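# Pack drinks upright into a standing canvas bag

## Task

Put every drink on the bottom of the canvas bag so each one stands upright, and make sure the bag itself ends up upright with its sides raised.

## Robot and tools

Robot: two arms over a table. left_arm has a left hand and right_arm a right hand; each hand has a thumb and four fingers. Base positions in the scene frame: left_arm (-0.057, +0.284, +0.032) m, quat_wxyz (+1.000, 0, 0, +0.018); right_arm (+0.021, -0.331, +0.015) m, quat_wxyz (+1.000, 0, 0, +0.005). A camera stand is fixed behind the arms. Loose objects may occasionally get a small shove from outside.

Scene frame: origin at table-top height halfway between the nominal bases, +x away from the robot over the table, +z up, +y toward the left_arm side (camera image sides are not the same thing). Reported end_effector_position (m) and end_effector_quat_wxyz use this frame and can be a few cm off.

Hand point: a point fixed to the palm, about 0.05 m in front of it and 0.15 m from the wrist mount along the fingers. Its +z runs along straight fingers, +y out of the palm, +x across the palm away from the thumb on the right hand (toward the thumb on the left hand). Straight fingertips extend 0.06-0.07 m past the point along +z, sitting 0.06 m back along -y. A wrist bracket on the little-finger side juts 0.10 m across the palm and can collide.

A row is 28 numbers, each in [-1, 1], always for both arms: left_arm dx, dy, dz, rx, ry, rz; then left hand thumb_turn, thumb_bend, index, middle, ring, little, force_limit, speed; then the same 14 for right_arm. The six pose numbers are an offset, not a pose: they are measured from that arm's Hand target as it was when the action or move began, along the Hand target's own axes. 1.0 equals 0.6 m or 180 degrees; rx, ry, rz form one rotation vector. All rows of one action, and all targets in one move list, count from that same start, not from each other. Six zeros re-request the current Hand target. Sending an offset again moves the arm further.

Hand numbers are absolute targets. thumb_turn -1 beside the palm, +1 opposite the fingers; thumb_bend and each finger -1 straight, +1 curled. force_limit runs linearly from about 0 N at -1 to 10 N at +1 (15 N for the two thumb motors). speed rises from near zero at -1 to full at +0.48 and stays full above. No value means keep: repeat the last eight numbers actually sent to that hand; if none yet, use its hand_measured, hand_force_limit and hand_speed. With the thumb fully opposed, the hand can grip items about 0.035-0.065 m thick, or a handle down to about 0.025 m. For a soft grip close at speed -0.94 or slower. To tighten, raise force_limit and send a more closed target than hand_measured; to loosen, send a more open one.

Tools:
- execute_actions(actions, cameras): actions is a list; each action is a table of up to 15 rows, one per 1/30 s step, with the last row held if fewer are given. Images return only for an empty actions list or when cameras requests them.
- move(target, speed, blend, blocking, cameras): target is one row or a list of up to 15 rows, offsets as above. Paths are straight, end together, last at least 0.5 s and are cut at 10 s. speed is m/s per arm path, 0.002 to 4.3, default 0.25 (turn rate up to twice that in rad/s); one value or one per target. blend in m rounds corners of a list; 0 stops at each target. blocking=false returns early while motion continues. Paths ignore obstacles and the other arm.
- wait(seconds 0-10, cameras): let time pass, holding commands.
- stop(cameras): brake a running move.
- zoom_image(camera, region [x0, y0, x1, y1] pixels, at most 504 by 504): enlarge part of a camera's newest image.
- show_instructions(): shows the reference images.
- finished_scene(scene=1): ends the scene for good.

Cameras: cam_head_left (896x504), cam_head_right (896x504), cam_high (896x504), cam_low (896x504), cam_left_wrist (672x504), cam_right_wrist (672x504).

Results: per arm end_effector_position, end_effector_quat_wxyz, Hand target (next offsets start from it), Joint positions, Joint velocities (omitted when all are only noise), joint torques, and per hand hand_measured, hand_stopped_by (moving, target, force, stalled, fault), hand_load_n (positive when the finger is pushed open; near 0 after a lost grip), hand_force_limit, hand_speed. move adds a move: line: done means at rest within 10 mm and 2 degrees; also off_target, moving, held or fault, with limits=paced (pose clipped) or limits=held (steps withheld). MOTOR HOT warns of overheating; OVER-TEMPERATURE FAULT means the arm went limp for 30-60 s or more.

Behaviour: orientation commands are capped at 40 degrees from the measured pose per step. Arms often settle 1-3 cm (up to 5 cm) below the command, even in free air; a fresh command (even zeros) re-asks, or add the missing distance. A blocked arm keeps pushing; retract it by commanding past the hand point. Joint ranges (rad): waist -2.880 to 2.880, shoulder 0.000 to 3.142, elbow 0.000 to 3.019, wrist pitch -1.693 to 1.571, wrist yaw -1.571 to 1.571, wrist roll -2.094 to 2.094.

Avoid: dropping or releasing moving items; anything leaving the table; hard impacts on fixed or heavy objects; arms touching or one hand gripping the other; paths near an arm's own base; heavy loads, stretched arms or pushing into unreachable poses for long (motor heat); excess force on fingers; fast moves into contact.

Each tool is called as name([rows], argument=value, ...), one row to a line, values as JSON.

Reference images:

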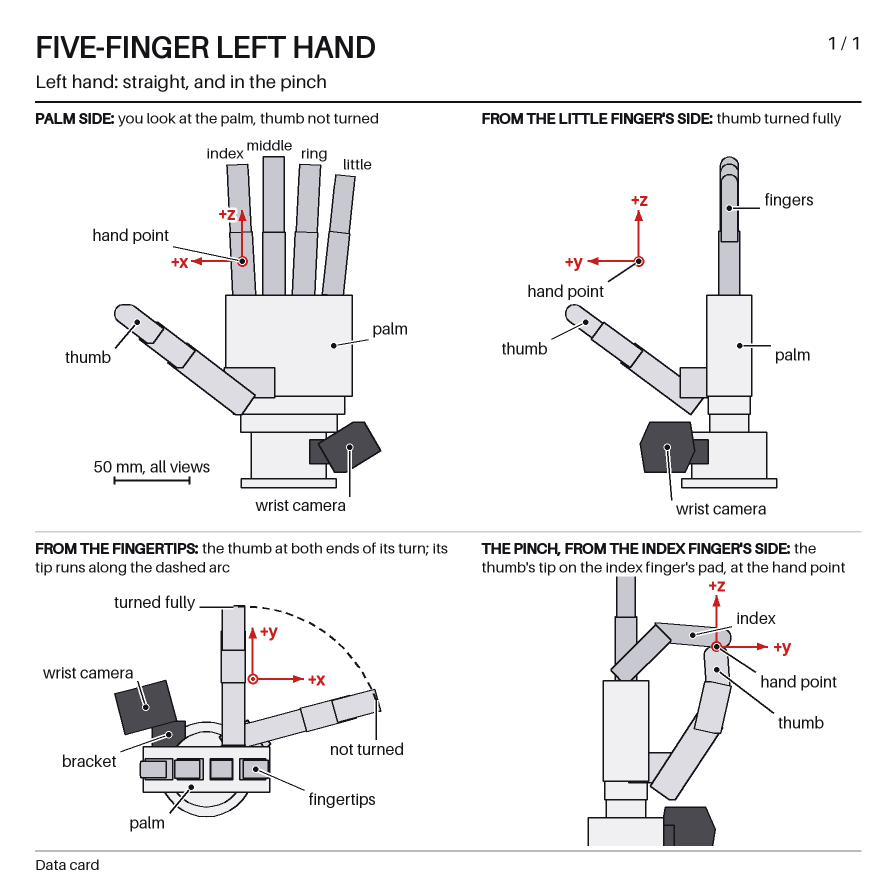

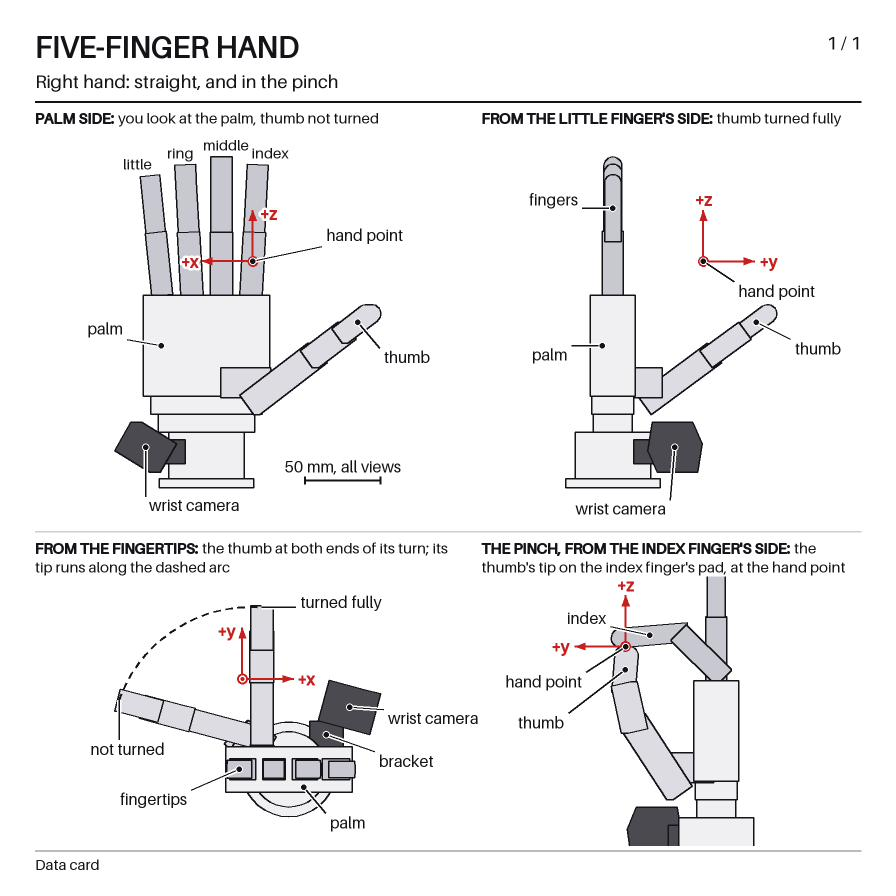

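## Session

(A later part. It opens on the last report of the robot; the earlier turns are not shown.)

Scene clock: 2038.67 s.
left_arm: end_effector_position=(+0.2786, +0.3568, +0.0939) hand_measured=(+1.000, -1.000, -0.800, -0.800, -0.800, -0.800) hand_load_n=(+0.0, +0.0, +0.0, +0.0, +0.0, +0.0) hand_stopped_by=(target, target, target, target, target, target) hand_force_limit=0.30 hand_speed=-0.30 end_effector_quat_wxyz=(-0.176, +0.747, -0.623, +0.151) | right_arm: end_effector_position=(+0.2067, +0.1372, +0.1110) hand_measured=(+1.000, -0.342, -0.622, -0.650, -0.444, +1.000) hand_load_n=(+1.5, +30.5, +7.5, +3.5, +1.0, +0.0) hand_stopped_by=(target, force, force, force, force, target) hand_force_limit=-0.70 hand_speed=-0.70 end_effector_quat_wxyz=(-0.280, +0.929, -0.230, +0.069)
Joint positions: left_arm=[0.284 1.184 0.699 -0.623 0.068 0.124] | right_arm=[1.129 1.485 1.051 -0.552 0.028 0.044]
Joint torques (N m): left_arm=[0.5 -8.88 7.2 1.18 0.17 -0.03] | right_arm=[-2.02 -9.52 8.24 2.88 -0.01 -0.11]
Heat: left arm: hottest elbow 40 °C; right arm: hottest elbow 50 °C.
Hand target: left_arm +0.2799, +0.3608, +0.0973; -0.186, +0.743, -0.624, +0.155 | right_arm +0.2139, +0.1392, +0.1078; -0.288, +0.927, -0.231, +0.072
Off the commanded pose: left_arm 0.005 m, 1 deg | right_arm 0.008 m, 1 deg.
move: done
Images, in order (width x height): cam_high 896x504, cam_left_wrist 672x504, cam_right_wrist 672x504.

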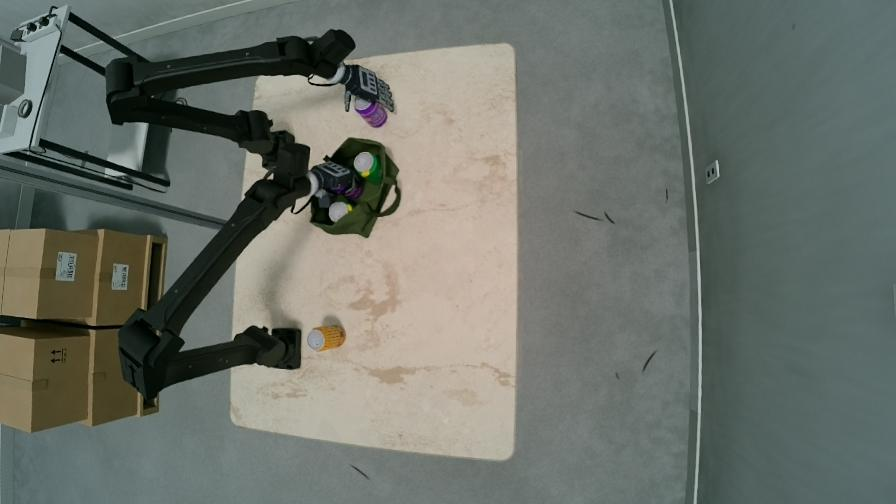

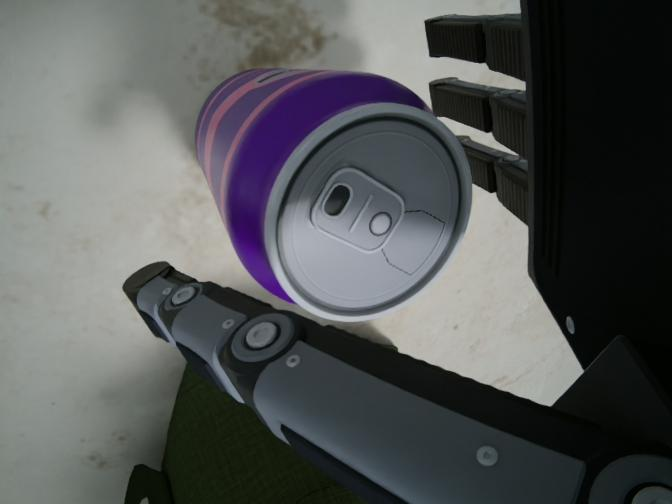

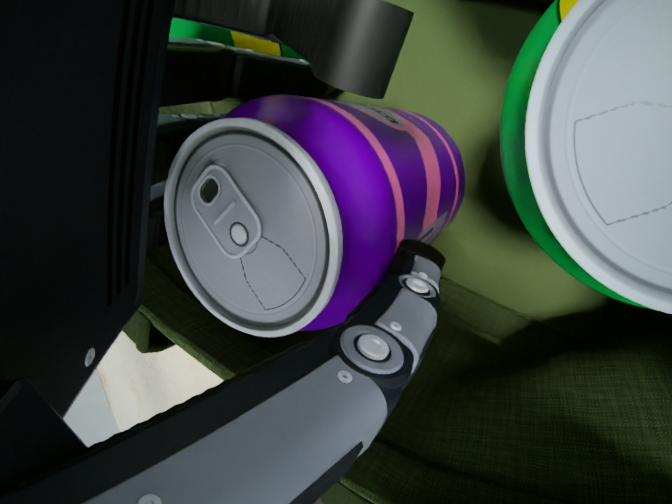

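move(target=[0,0,0,0,0,0, 1,-0.2,-0.8,-0.8,-0.8,-0.8,0.2,-0.85, 0,0.0113,0.0165,0,0,0, 1,-0.2,-0.3,-0.3,-0.3,1,-0.7,-0.7], speed=0.03, cameras=["cam_high", "cam_right_wrist", "cam_left_wrist"])

zoom_image(camera="cam_high", region=[290, 125, 410, 245])

zoom_image(camera="cam_high", region=[330, 50, 410, 130])

Scene clock: 2043.17 s.
left_arm: end_effector_position=(+0.2785, +0.3568, +0.0939) hand_measured=(+1.000, -0.334, -0.800, -0.800, -0.800, -0.800) hand_load_n=(+1.5, +10.5, +0.0, +2.0, +0.0, +0.0) hand_stopped_by=(target, force, target, target, target, target) hand_force_limit=0.20 hand_speed=-0.85 end_effector_quat_wxyz=(-0.176, +0.747, -0.624, +0.151) | right_arm: end_effector_position=(+0.2080, +0.1404, +0.1096) hand_measured=(+1.000, -0.342, -0.622, -0.650, -0.444, +1.000) hand_load_n=(+1.0, +29.0, +6.5, +4.0, +0.0, +0.5) hand_stopped_by=(target, force, force, force, force, target) hand_force_limit=-0.70 hand_speed=-0.70 end_effector_quat_wxyz=(-0.290, +0.927, -0.229, +0.070)
Joint positions: left_arm=[0.284 1.183 0.699 -0.623 0.069 0.126] | right_arm=[1.129 1.485 1.041 -0.522 0.026 0.044]
Joint torques (N m): left_arm=[0.5 -8.94 7.21 1.18 0.17 0.02] | right_arm=[-1.9 -8.41 7.5 3.08 0.05 -0.11]
Heat: left arm: hottest elbow 40 °C; right arm: hottest elbow 49 °C.
Hand target: left_arm +0.2799, +0.3607, +0.0973; -0.186, +0.743, -0.624, +0.155 | right_arm +0.2140, +0.1390, +0.0956; -0.287, +0.927, -0.231, +0.072
Off the commanded pose: left_arm 0.005 m, 1 deg | right_arm 0.015 m, 0 deg.
move: off_target (right_arm)
Images, in order (width x height): cam_high 896x504, cam_left_wrist 672x504, cam_right_wrist 672x504.

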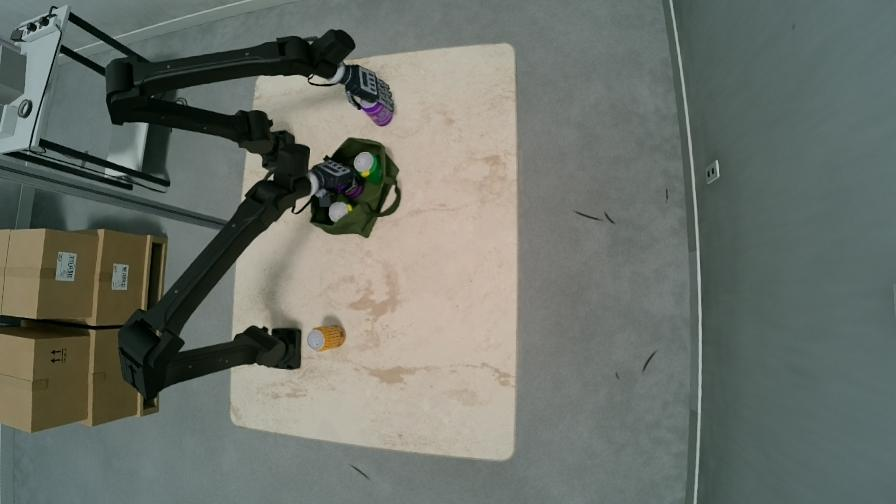

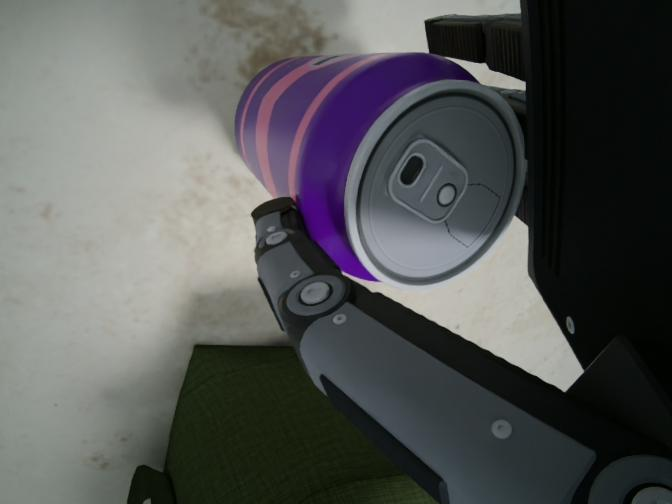

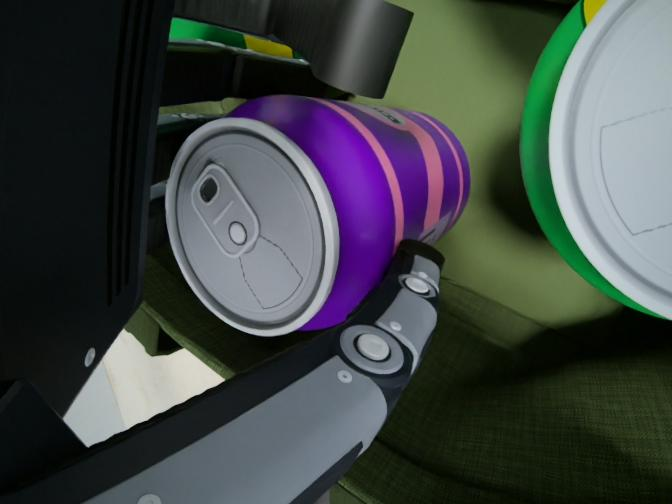

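Scaled by 4.200 from the camera's 896x504 image, which has a finer 1280x720 frame.

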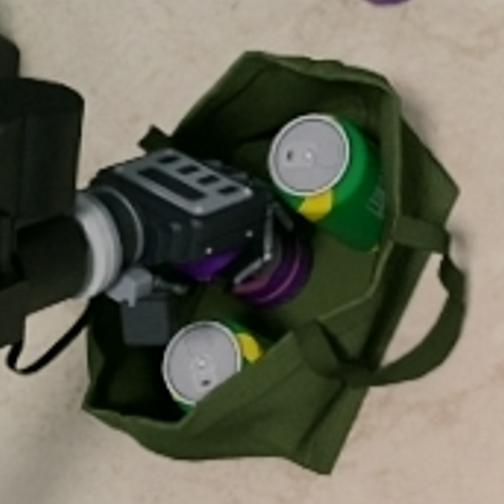

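Scaled by 6.300 from the camera's 896x504 image, which has a finer 1280x720 frame.

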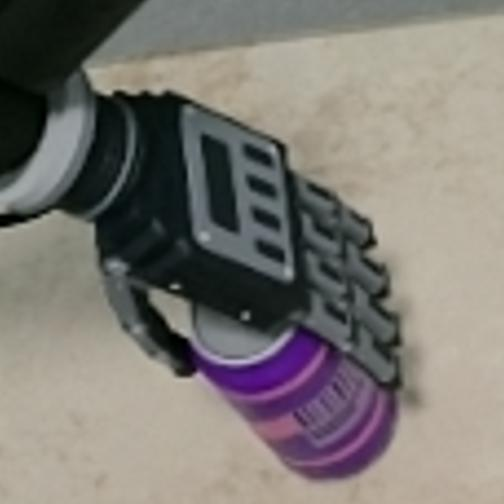

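move(target=[0,0,0,0,0,0, 1,-0.2,-0.3,-0.3,-0.3,-0.8,0.4,-0.85, -0.005,-0.0688,-0.0235,0,0,0, 1,-0.2,-0.3,-0.3,-0.3,1,-0.7,-0.7], speed=0.04, cameras=["cam_high", "cam_right_wrist", "cam_left_wrist"])

zoom_image(camera="cam_high", region=[290, 125, 410, 245])

Scene clock: 2050.20 s.
left_arm: end_effector_position=(+0.2785, +0.3569, +0.0940) hand_measured=(+1.000, -0.338, -0.610, -0.650, -0.498, -0.800) hand_load_n=(+5.5, +30.5, +7.0, +3.5, +9.0, +0.5) hand_stopped_by=(target, force, force, force, force, target) hand_force_limit=0.40 hand_speed=-0.85 end_effector_quat_wxyz=(-0.176, +0.747, -0.624, +0.151) | right_arm: end_effector_position=(+0.2095, +0.1437, +0.1115) hand_measured=(+1.000, -0.342, -0.622, -0.650, -0.444, +1.000) hand_load_n=(+1.5, +29.0, +7.5, +4.0, +1.0, +0.5) hand_stopped_by=(target, force, force, force, force, target) hand_force_limit=-0.70 hand_speed=-0.70 end_effector_quat_wxyz=(-0.271, +0.932, -0.230, +0.066)
Joint positions: left_arm=[0.285 1.183 0.699 -0.623 0.069 0.126] | right_arm=[1.129 1.513 1.089 -0.582 0.026 0.044]
Joint torques (N m): left_arm=[0.5 -8.88 7.23 1.16 0.15 0.01] | right_arm=[-1.67 -9.23 13.83 1.02 0.14 -0.08]
Heat: left arm: hottest elbow 39 °C; right arm: hottest elbow 48 °C.
Hand target: left_arm +0.2799, +0.3608, +0.0973; -0.186, +0.743, -0.624, +0.155 | right_arm +0.2236, +0.1635, +0.1308; -0.288, +0.927, -0.231, +0.072
Off the commanded pose: left_arm 0.005 m, 1 deg | right_arm 0.031 m, 2 deg.
move: off_target (right_arm)
Images, in order (width x height): cam_high 896x504, cam_left_wrist 672x504, cam_right_wrist 672x504.

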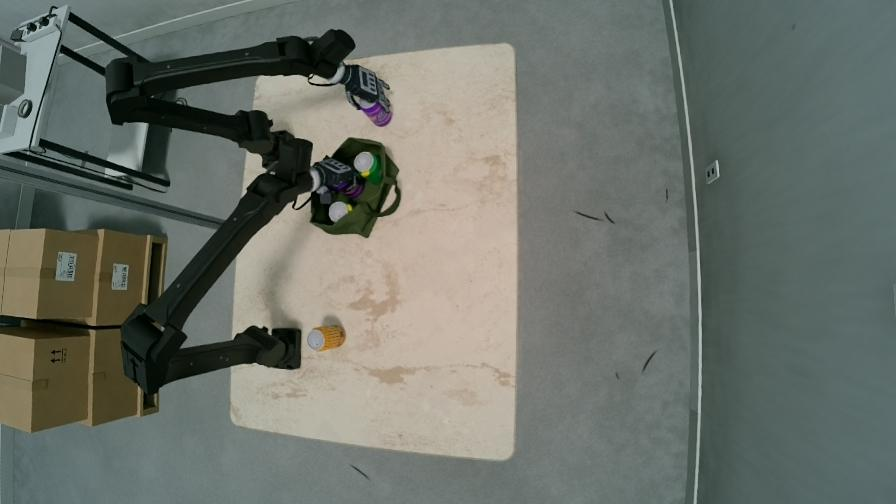

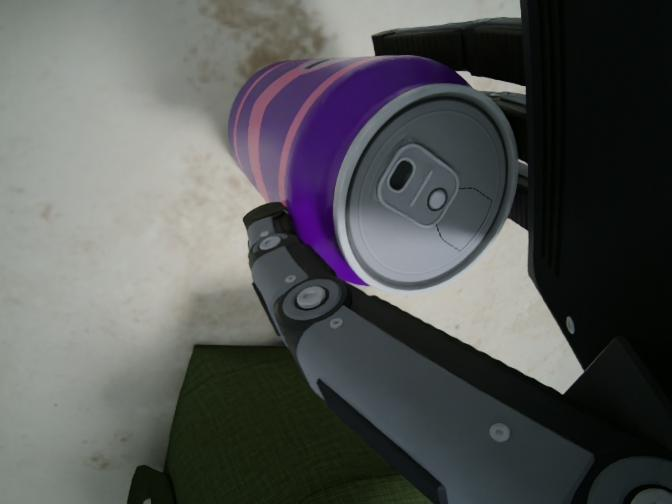

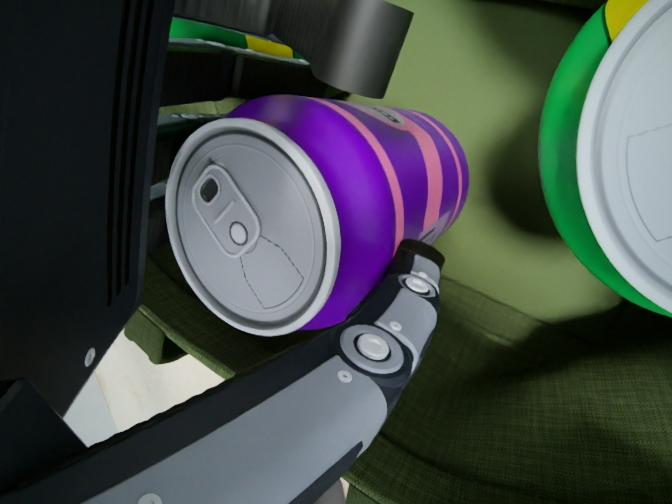

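Scaled by 4.200 from the camera's 896x504 image, which has a finer 1280x720 frame.

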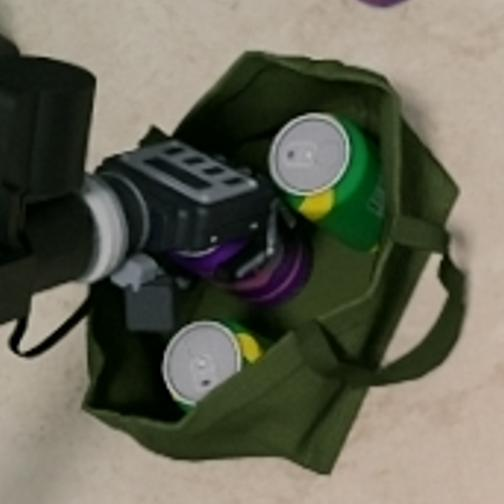

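move([
  [0,-0.0533,-0.0283,0,0,0, 1,-0.2,-0.3,-0.3,-0.3,-0.8,0.4,-0.85, 0,-0.0464,-0.0086,0,0,0, 1,-0.2,-0.3,-0.3,-0.3,1,-0.7,-0.7],
  [0,-0.1942,-0.2932,0,0,0, 1,-0.2,-0.3,-0.3,-0.3,-0.8,0.4,-0.85, 0,-0.0464,-0.0086,0,0,0, 1,-0.2,-0.3,-0.3,-0.3,1,-0.7,-0.7],
], speed=[0.04,0.12], cameras=["cam_high", "cam_right_wrist", "cam_left_wrist"])

zoom_image(camera="cam_high", region=[290, 125, 410, 245])

Scene clock: 2054.77 s.
left_arm: end_effector_position=(+0.2810, +0.3583, +0.2657) hand_measured=(+1.000, -0.338, -0.610, -0.650, -0.498, -0.800) hand_load_n=(+3.0, +25.0, +5.0, +5.5, +2.5, +0.0) hand_stopped_by=(target, force, force, force, force, target) hand_force_limit=0.40 hand_speed=-0.85 end_effector_quat_wxyz=(-0.148, +0.753, -0.627, +0.132) | right_arm: end_effector_position=(+0.2128, +0.1508, +0.1148) hand_measured=(+1.000, -0.342, -0.622, -0.650, -0.444, +1.000) hand_load_n=(+1.5, +29.0, +7.5, +4.0, +1.0, +0.0) hand_stopped_by=(target, force, force, force, force, target) hand_force_limit=-0.70 hand_speed=-0.70 end_effector_quat_wxyz=(-0.250, +0.938, -0.231, +0.062)
Joint positions: left_arm=[0.285 1.123 1.132 -1.186 0.067 0.126] | right_arm=[1.129 1.553 1.156 -0.653 0.026 0.044]
Joint torques (N m): left_arm=[-0.26 -9.17 13.86 0.38 0.08 -0.1] | right_arm=[-1.85 -11.05 15.6 1.43 0.11 -0.1]
Heat: left arm: hottest elbow 40 °C; right arm: hottest elbow 48 °C.
Hand target: left_arm +0.2999, +0.3641, +0.3075; -0.186, +0.743, -0.624, +0.155 | right_arm +0.2331, +0.1812, +0.1509; -0.288, +0.927, -0.231, +0.072
Off the commanded pose: left_arm 0.046 m, 5 deg | right_arm 0.051 m, 5 deg.
move: off_target (left_arm, right_arm)
Images, in order (width x height): cam_high 896x504, cam_left_wrist 672x504, cam_right_wrist 672x504.

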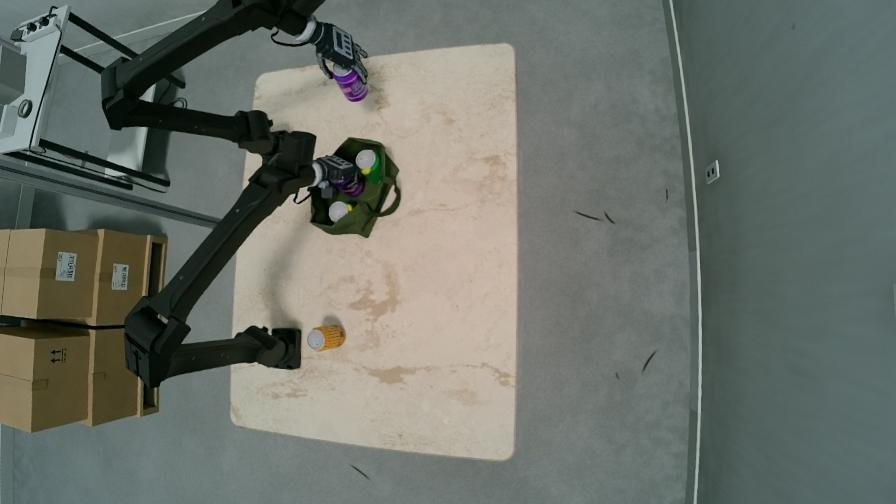

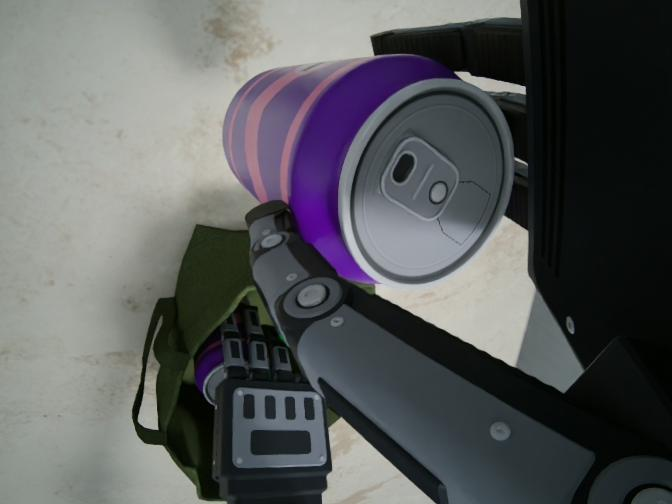

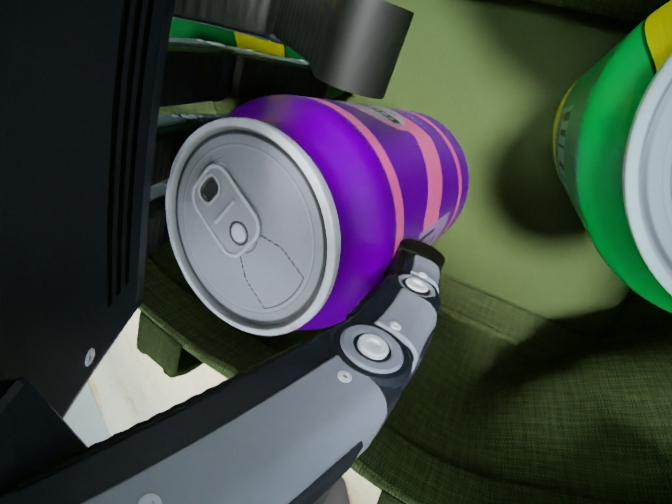

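Scaled by 4.200 from the camera's 896x504 image, which has a finer 1280x720 frame.

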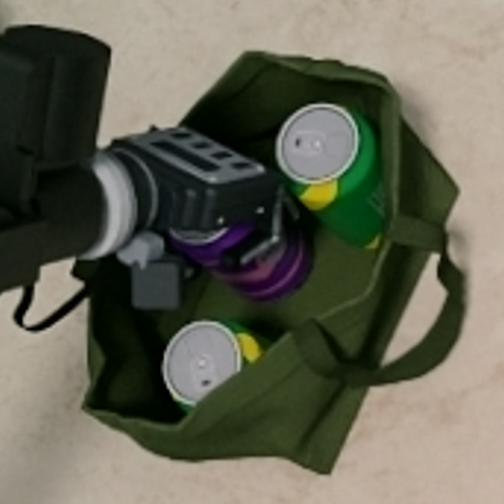

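move(target=[0,0,0,0,0,0, 1,-0.2,-0.3,-0.3,-0.3,-0.8,0.4,-0.85, 0.0033,0.099,0.0432,0,0,0, 1,-0.2,-0.3,-0.3,-0.3,1,-0.7,-0.7], speed=0.04, cameras=["cam_high", "cam_right_wrist"])

zoom_image(camera="cam_high", region=[290, 125, 410, 245])

Scene clock: 2060.00 s.
left_arm: end_effector_position=(+0.2810, +0.3583, +0.2657) hand_measured=(+1.000, -0.338, -0.610, -0.650, -0.498, -0.800) hand_load_n=(+3.5, +24.5, +5.0, +5.0, +2.5, +0.0) hand_stopped_by=(target, force, force, force, force, target) hand_force_limit=0.40 hand_speed=-0.85 end_effector_quat_wxyz=(-0.148, +0.753, -0.627, +0.132) | right_arm: end_effector_position=(+0.2138, +0.1542, +0.1095) hand_measured=(+1.000, -0.342, -0.622, -0.650, -0.444, +1.000) hand_load_n=(+1.5, +28.5, +6.5, +4.0, +0.5, +0.0) hand_stopped_by=(target, force, force, force, force, target) hand_force_limit=-0.70 hand_speed=-0.70 end_effector_quat_wxyz=(-0.291, +0.926, -0.229, +0.069)
Joint positions: left_arm=[0.285 1.123 1.132 -1.186 0.067 0.126] | right_arm=[1.129 1.521 1.08 -0.522 0.024 0.044]
Joint torques (N m): left_arm=[-0.32 -9.17 13.87 0.31 0.09 -0.1] | right_arm=[-1.9 -9.47 7.06 2.91 0.15 -0.1]
Heat: left arm: hottest elbow 41 °C; right arm: hottest elbow 48 °C.
Hand target: left_arm +0.3000, +0.3641, +0.3075; -0.186, +0.743, -0.624, +0.155 | right_arm +0.2186, +0.1500, +0.0958; -0.288, +0.927, -0.231, +0.072
Off the commanded pose: left_arm 0.046 m, 5 deg | right_arm 0.015 m, 1 deg.
move: off_target (left_arm, right_arm)
Images, in order (width x height): cam_high 896x504, cam_right_wrist 672x504.

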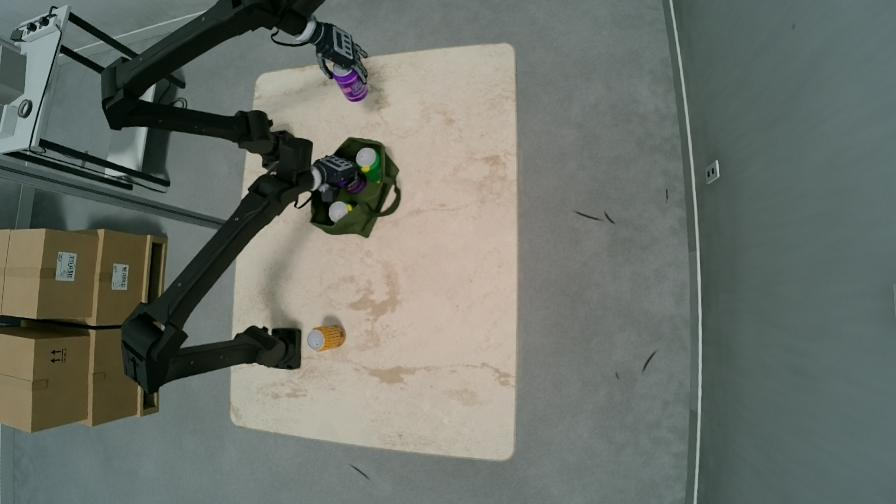

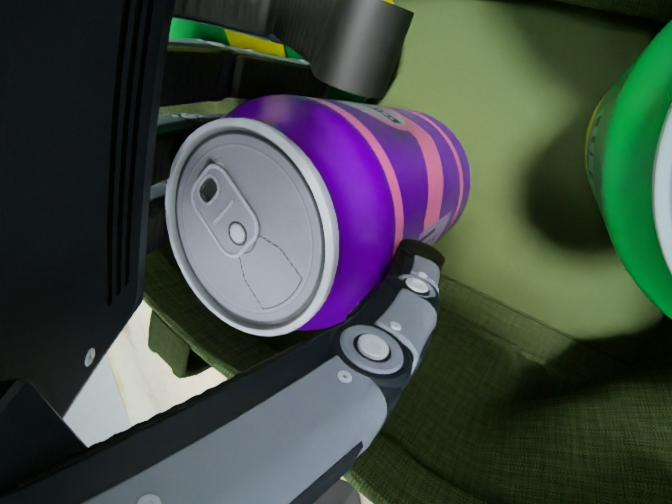

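Scaled by 4.200 from the camera's 896x504 image, which has a finer 1280x720 frame.

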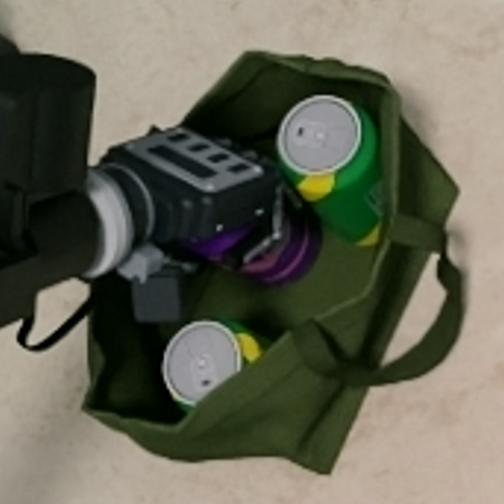

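move(target=[0,0,0,0,0,0, 1,-0.2,-0.3,-0.3,-0.3,-0.8,0.4,-0.85, 0,-0.0113,-0.0165,0,0,0, 1,-1,-0.3,-0.3,-0.3,1,-0.7,-0.85], speed=0.04, cameras=["cam_high", "cam_right_wrist"])

zoom_image(camera="cam_high", region=[290, 125, 410, 245])

Scene clock: 2064.83 s.
left_arm: end_effector_position=(+0.2810, +0.3583, +0.2657) hand_measured=(+1.000, -0.338, -0.610, -0.650, -0.498, -0.800) hand_load_n=(+3.0, +25.0, +5.0, +5.5, +2.5, +0.0) hand_stopped_by=(target, force, force, force, force, target) hand_force_limit=0.40 hand_speed=-0.85 end_effector_quat_wxyz=(-0.148, +0.753, -0.627, +0.132) | right_arm: end_effector_position=(+0.2139, +0.1545, +0.1098) hand_measured=(+1.000, -1.000, -0.622, -0.650, -0.444, +1.000) hand_load_n=(+0.0, +0.0, +0.5, +0.5, +0.0, +0.0) hand_stopped_by=(target, target, force, force, force, target) hand_force_limit=-0.70 hand_speed=-0.85 end_effector_quat_wxyz=(-0.292, +0.926, -0.229, +0.069)
Joint positions: left_arm=[0.285 1.123 1.132 -1.186 0.067 0.126] | right_arm=[1.129 1.52 1.08 -0.521 0.024 0.044]
Joint torques (N m): left_arm=[-0.26 -9.17 13.87 0.32 0.08 -0.09] | right_arm=[-1.96 -10.58 8.59 1.4 0.15 -0.11]
Heat: left arm: hottest elbow 42 °C; right arm: hottest elbow 48 °C.
Hand target: left_arm +0.3000, +0.3641, +0.3075; -0.186, +0.743, -0.624, +0.155 | right_arm +0.2186, +0.1500, +0.1079; -0.288, +0.927, -0.231, +0.072
Off the commanded pose: left_arm 0.046 m, 5 deg | right_arm 0.007 m, 1 deg.
move: off_target (left_arm)
Images, in order (width x height): cam_high 896x504, cam_right_wrist 672x504.

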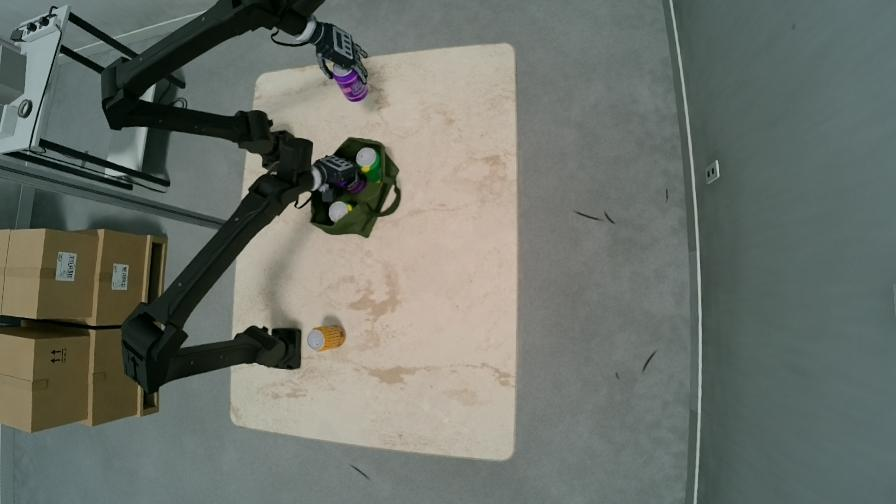

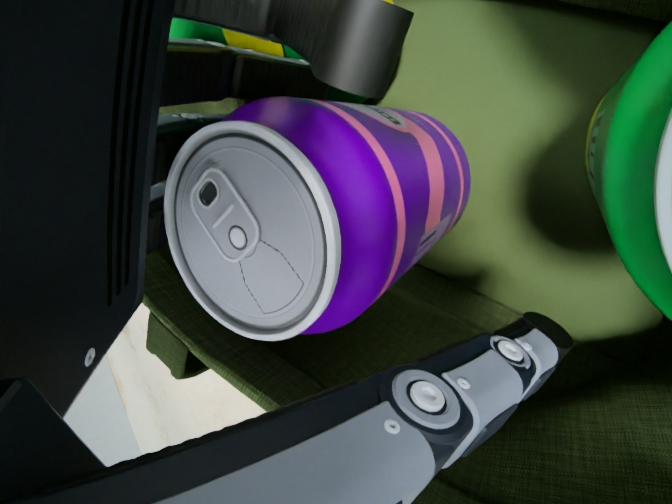

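Scaled by 4.200 from the camera's 896x504 image, which has a finer 1280x720 frame.

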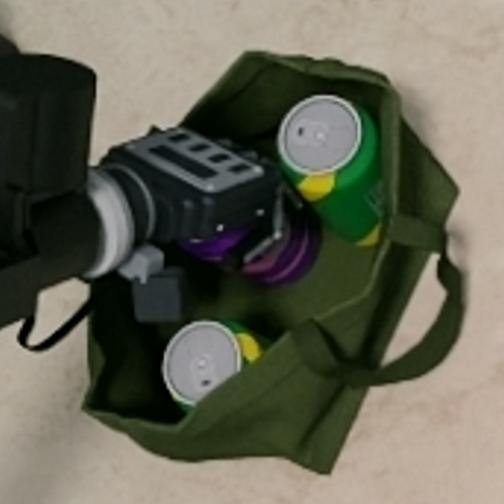

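move([
  [0,0,0,0,0,0, 1,-0.2,-0.3,-0.3,-0.3,-0.8,0.4,-0.85, 0,-0.0326,-0.0181,0,0,0, 1,-1,-0.75,-0.75,-0.5,1,-0.7,-0.85],
  [0,0,0,0,0,0, 1,-0.2,-0.3,-0.3,-0.3,-0.8,0.4,-0.85, 0,-0.1742,-0.2241,0,0,0, 1,-1,-0.75,-0.75,-0.5,1,-0.7,-0.85],
], speed=[0.04,0.1], cameras=["cam_high", "cam_right_wrist"])

zoom_image(camera="cam_high", region=[290, 125, 410, 245])

Scene clock: 2068.87 s.
left_arm: end_effector_position=(+0.2810, +0.3583, +0.2657) hand_measured=(+1.000, -0.338, -0.610, -0.650, -0.498, -0.800) hand_load_n=(+3.0, +25.0, +5.5, +5.0, +2.5, +0.0) hand_stopped_by=(target, force, force, force, force, target) hand_force_limit=0.40 hand_speed=-0.85 end_effector_quat_wxyz=(-0.148, +0.753, -0.627, +0.132) | right_arm: end_effector_position=(+0.2119, +0.1480, +0.2444) hand_measured=(+1.000, -1.000, -0.750, -0.750, -0.500, +1.000) hand_load_n=(+0.0, +0.0, +0.0, +0.0, +0.0, +0.0) hand_stopped_by=(target, target, target, target, target, target) hand_force_limit=-0.70 hand_speed=-0.85 end_effector_quat_wxyz=(-0.260, +0.935, -0.232, +0.063)
Joint positions: left_arm=[0.285 1.123 1.132 -1.186 0.067 0.126] | right_arm=[1.127 1.455 1.393 -0.967 0.024 0.044]
Joint torques (N m): left_arm=[-0.32 -9.17 13.87 0.31 0.09 -0.09] | right_arm=[-1.79 -11.34 14.52 1.11 0.13 -0.11]
Heat: left arm: hottest elbow 43 °C; right arm: hottest elbow 48 °C.
Hand target: left_arm +0.3000, +0.3641, +0.3075; -0.186, +0.743, -0.624, +0.155 | right_arm +0.2232, +0.1589, +0.2778; -0.288, +0.927, -0.231, +0.072
Off the commanded pose: left_arm 0.046 m, 5 deg | right_arm 0.037 m, 3 deg.
move: off_target (left_arm, right_arm)
Images, in order (width x height): cam_high 896x504, cam_right_wrist 672x504.

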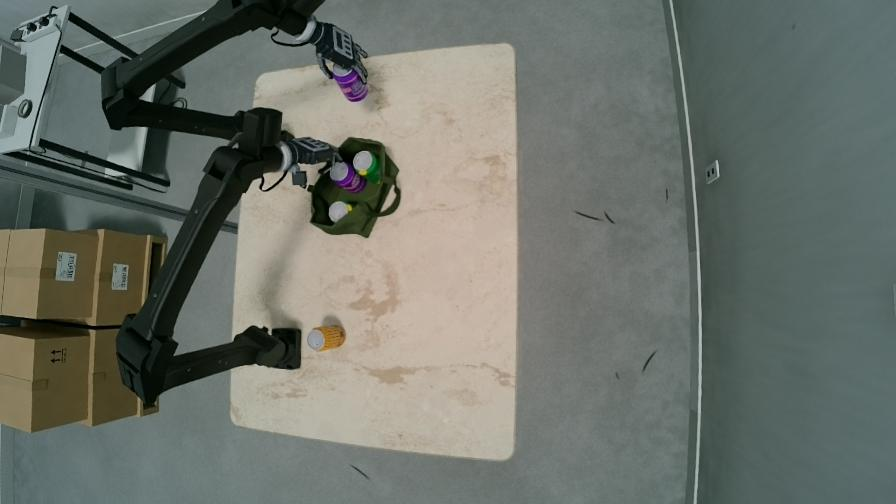

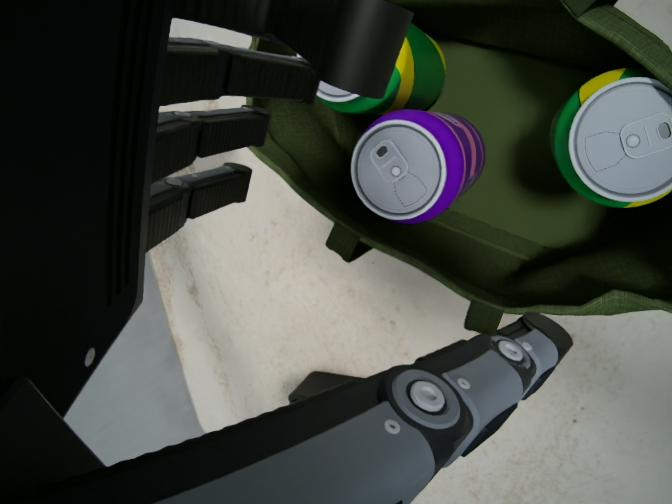

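Scaled by 4.200 from the camera's 896x504 image, which has a finer 1280x720 frame.

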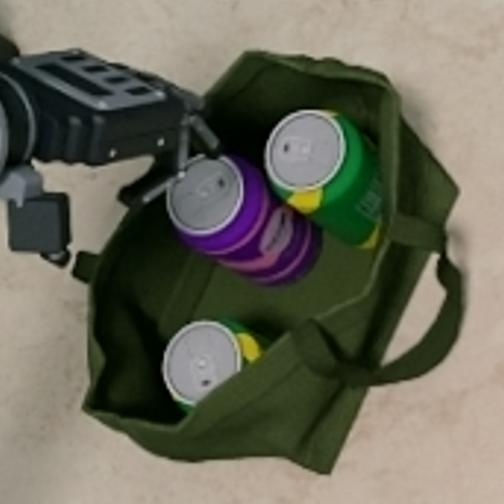

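move(target=[0,0,0,0,0,0, 1,-0.2,-0.3,-0.3,-0.3,-0.8,0.4,-0.85, -0.0039,0.1396,-0.0799,-0.1917,0,0, 1,0.8,-1,-1,-1,-1,0.3,-0.3], speed=0.15, cameras=["cam_high", "cam_right_wrist"])

zoom_image(camera="cam_high", region=[290, 125, 410, 245])

Scene clock: 2074.33 s.
left_arm: end_effector_position=(+0.2810, +0.3583, +0.2657) hand_measured=(+1.000, -0.338, -0.610, -0.650, -0.498, -0.800) hand_load_n=(+3.0, +24.5, +5.0, +5.0, +2.5, +0.0) hand_stopped_by=(target, force, force, force, force, target) hand_force_limit=0.40 hand_speed=-0.85 end_effector_quat_wxyz=(-0.148, +0.753, -0.627, +0.132) | right_arm: end_effector_position=(+0.1677, +0.0624, +0.2566) hand_measured=(+1.000, +0.800, -1.000, -1.000, -1.000, -1.000) hand_load_n=(+0.0, +0.0, +0.0, +0.0, +0.0, +0.0) hand_stopped_by=(target, target, target, target, target, target) hand_force_limit=0.30 hand_speed=-0.30 end_effector_quat_wxyz=(+0.016, +0.971, -0.237, -0.002)
Joint positions: left_arm=[0.285 1.123 1.132 -1.186 0.067 0.126] | right_arm=[1.127 1.609 1.613 -1.607 0.003 0.044]
Joint torques (N m): left_arm=[-0.32 -9.23 13.87 0.32 0.09 -0.1] | right_arm=[-1.67 -10.75 13.23 -0.01 -0.07 -0.01]
Heat: left arm: hottest elbow 44 °C; right arm: hottest elbow 48 °C.
Hand target: left_arm +0.3000, +0.3641, +0.3075; -0.186, +0.743, -0.624, +0.155 | right_arm +0.1760, +0.0751, +0.2698; +0.000, +0.970, -0.242, +0.000
Off the commanded pose: left_arm 0.046 m, 5 deg | right_arm 0.020 m, 2 deg.
move: off_target (left_arm, right_arm)
Images, in order (width x height): cam_high 896x504, cam_right_wrist 672x504.

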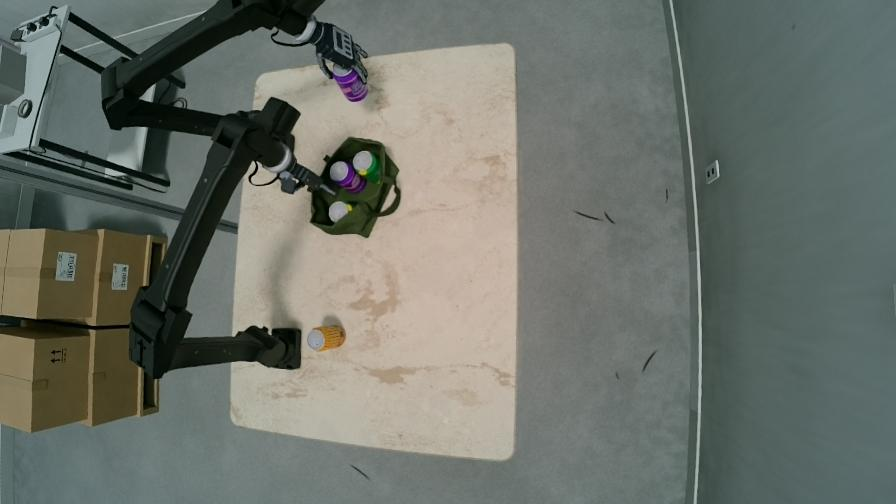

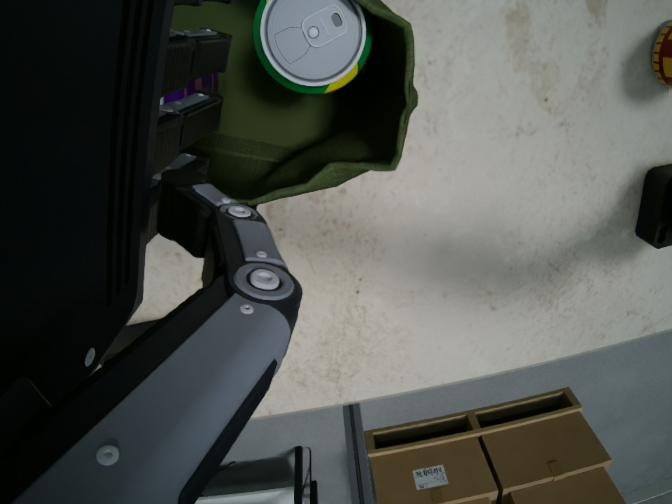

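Scaled by 4.200 from the camera's 896x504 image, which has a finer 1280x720 frame.

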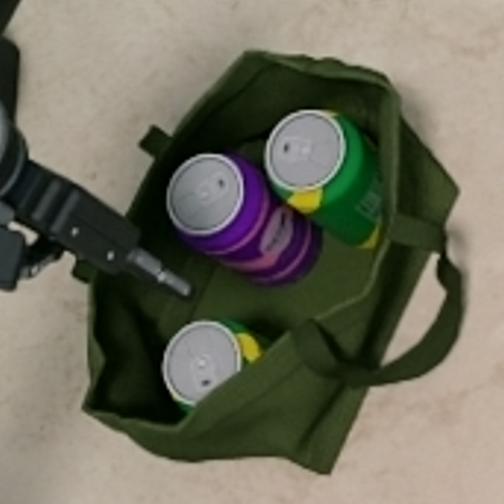

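move(target=[0,0,0,0,0,0, 1,-0.2,-0.3,-0.3,-0.3,-0.8,0.4,-0.85, -0.0133,0.0082,0.0833,0,0,0, 1,0.8,-1,-1,-1,-1,0.3,-0.3], speed=0.1, cameras=["cam_high", "cam_right_wrist", "cam_head_left"])

zoom_image(camera="cam_high", region=[290, 125, 410, 245])

zoom_image(camera="cam_head_left", region=[300, 210, 480, 380])

Scene clock: 2077.03 s.
left_arm: end_effector_position=(+0.2810, +0.3583, +0.2657) hand_measured=(+1.000, -0.338, -0.610, -0.650, -0.498, -0.800) hand_load_n=(+3.5, +25.0, +5.0, +5.0, +2.0, +0.0) hand_stopped_by=(target, force, force, force, force, target) hand_force_limit=0.40 hand_speed=-0.85 end_effector_quat_wxyz=(-0.148, +0.753, -0.627, +0.132) | right_arm: end_effector_position=(+0.1711, +0.0715, +0.2272) hand_measured=(+1.000, +0.800, -1.000, -1.000, -1.000, -1.000) hand_load_n=(+0.0, +0.0, +0.0, +0.0, +0.0, +0.0) hand_stopped_by=(target, target, target, target, target, target) hand_force_limit=0.30 hand_speed=-0.30 end_effector_quat_wxyz=(-0.003, +0.970, -0.242, +0.002)
Joint positions: left_arm=[0.285 1.123 1.132 -1.186 0.067 0.126] | right_arm=[1.128 1.609 1.542 -1.498 0.003 0.055]
Joint torques (N m): left_arm=[-0.26 -9.17 13.86 0.31 0.09 -0.09] | right_arm=[-0.38 -11.28 7.8 1.01 -0.07 0.05]
Heat: left arm: hottest elbow 44 °C; right arm: hottest elbow 49 °C.
Hand target: left_arm +0.3000, +0.3641, +0.3075; -0.186, +0.743, -0.624, +0.155 | right_arm +0.1667, +0.0744, +0.2199; +0.000, +0.970, -0.242, +0.000
Off the commanded pose: left_arm 0.046 m, 5 deg | right_arm 0.009 m, 0 deg.
move: off_target (left_arm)
Images, in order (width x height): cam_head_left 896x504, cam_high 896x504, cam_right_wrist 672x504.

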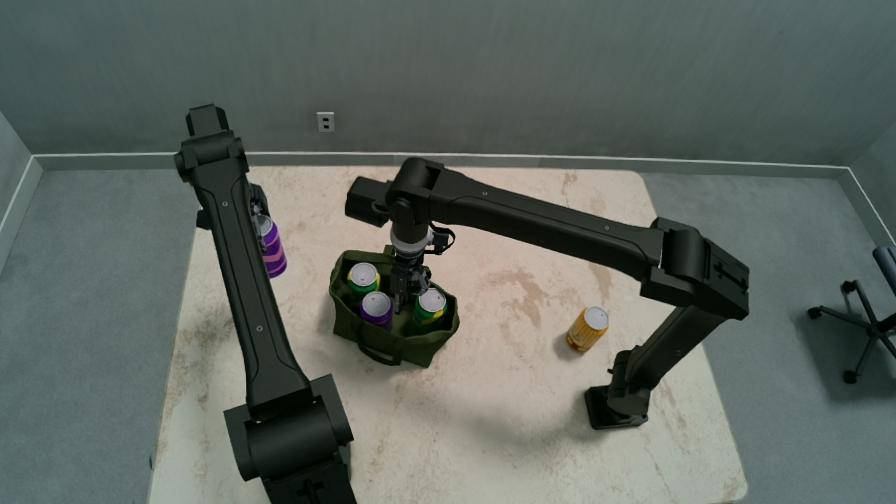

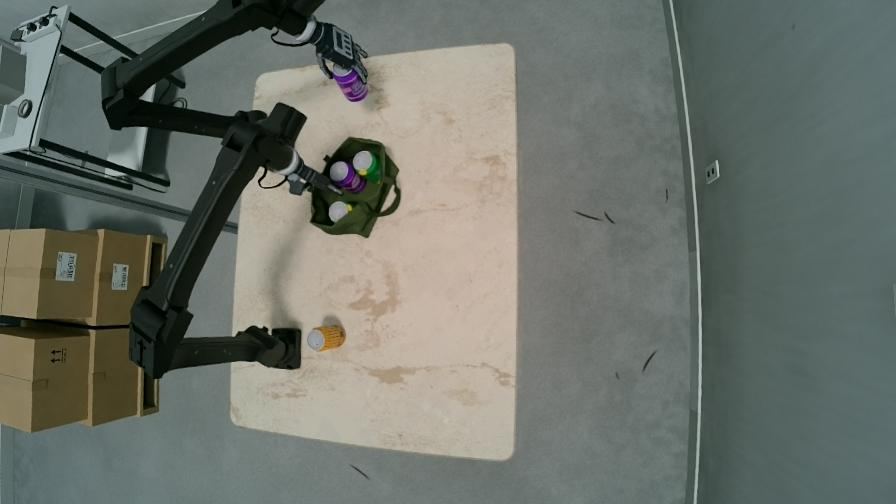

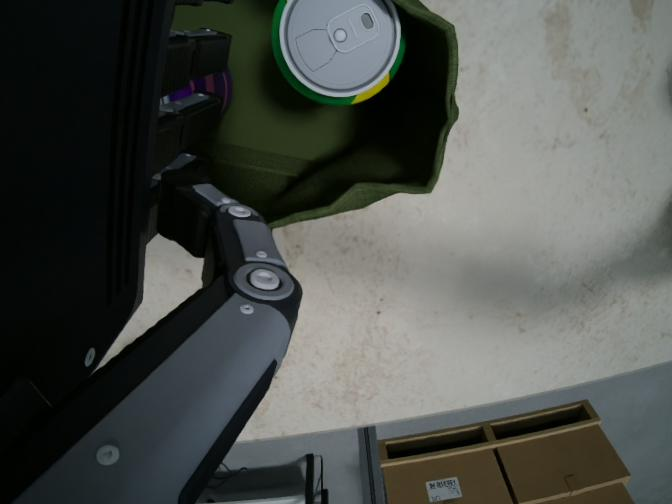

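Scaled by 4.200 from the camera's 896x504 image, which has a finer 1280x720 frame.

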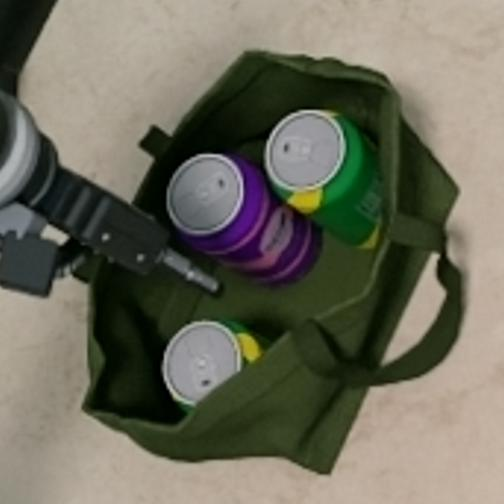

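Scaled by 2.800 from the camera's 896x504 image, which has a finer 1280x720 frame.

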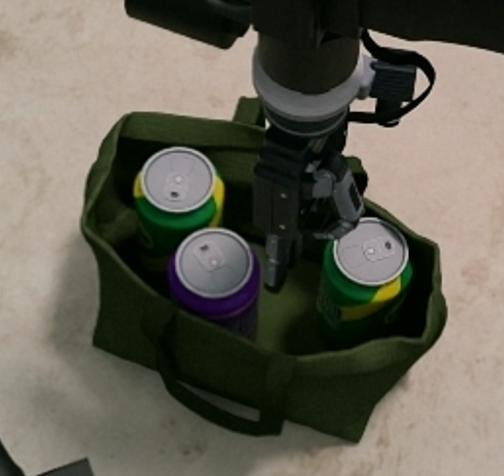

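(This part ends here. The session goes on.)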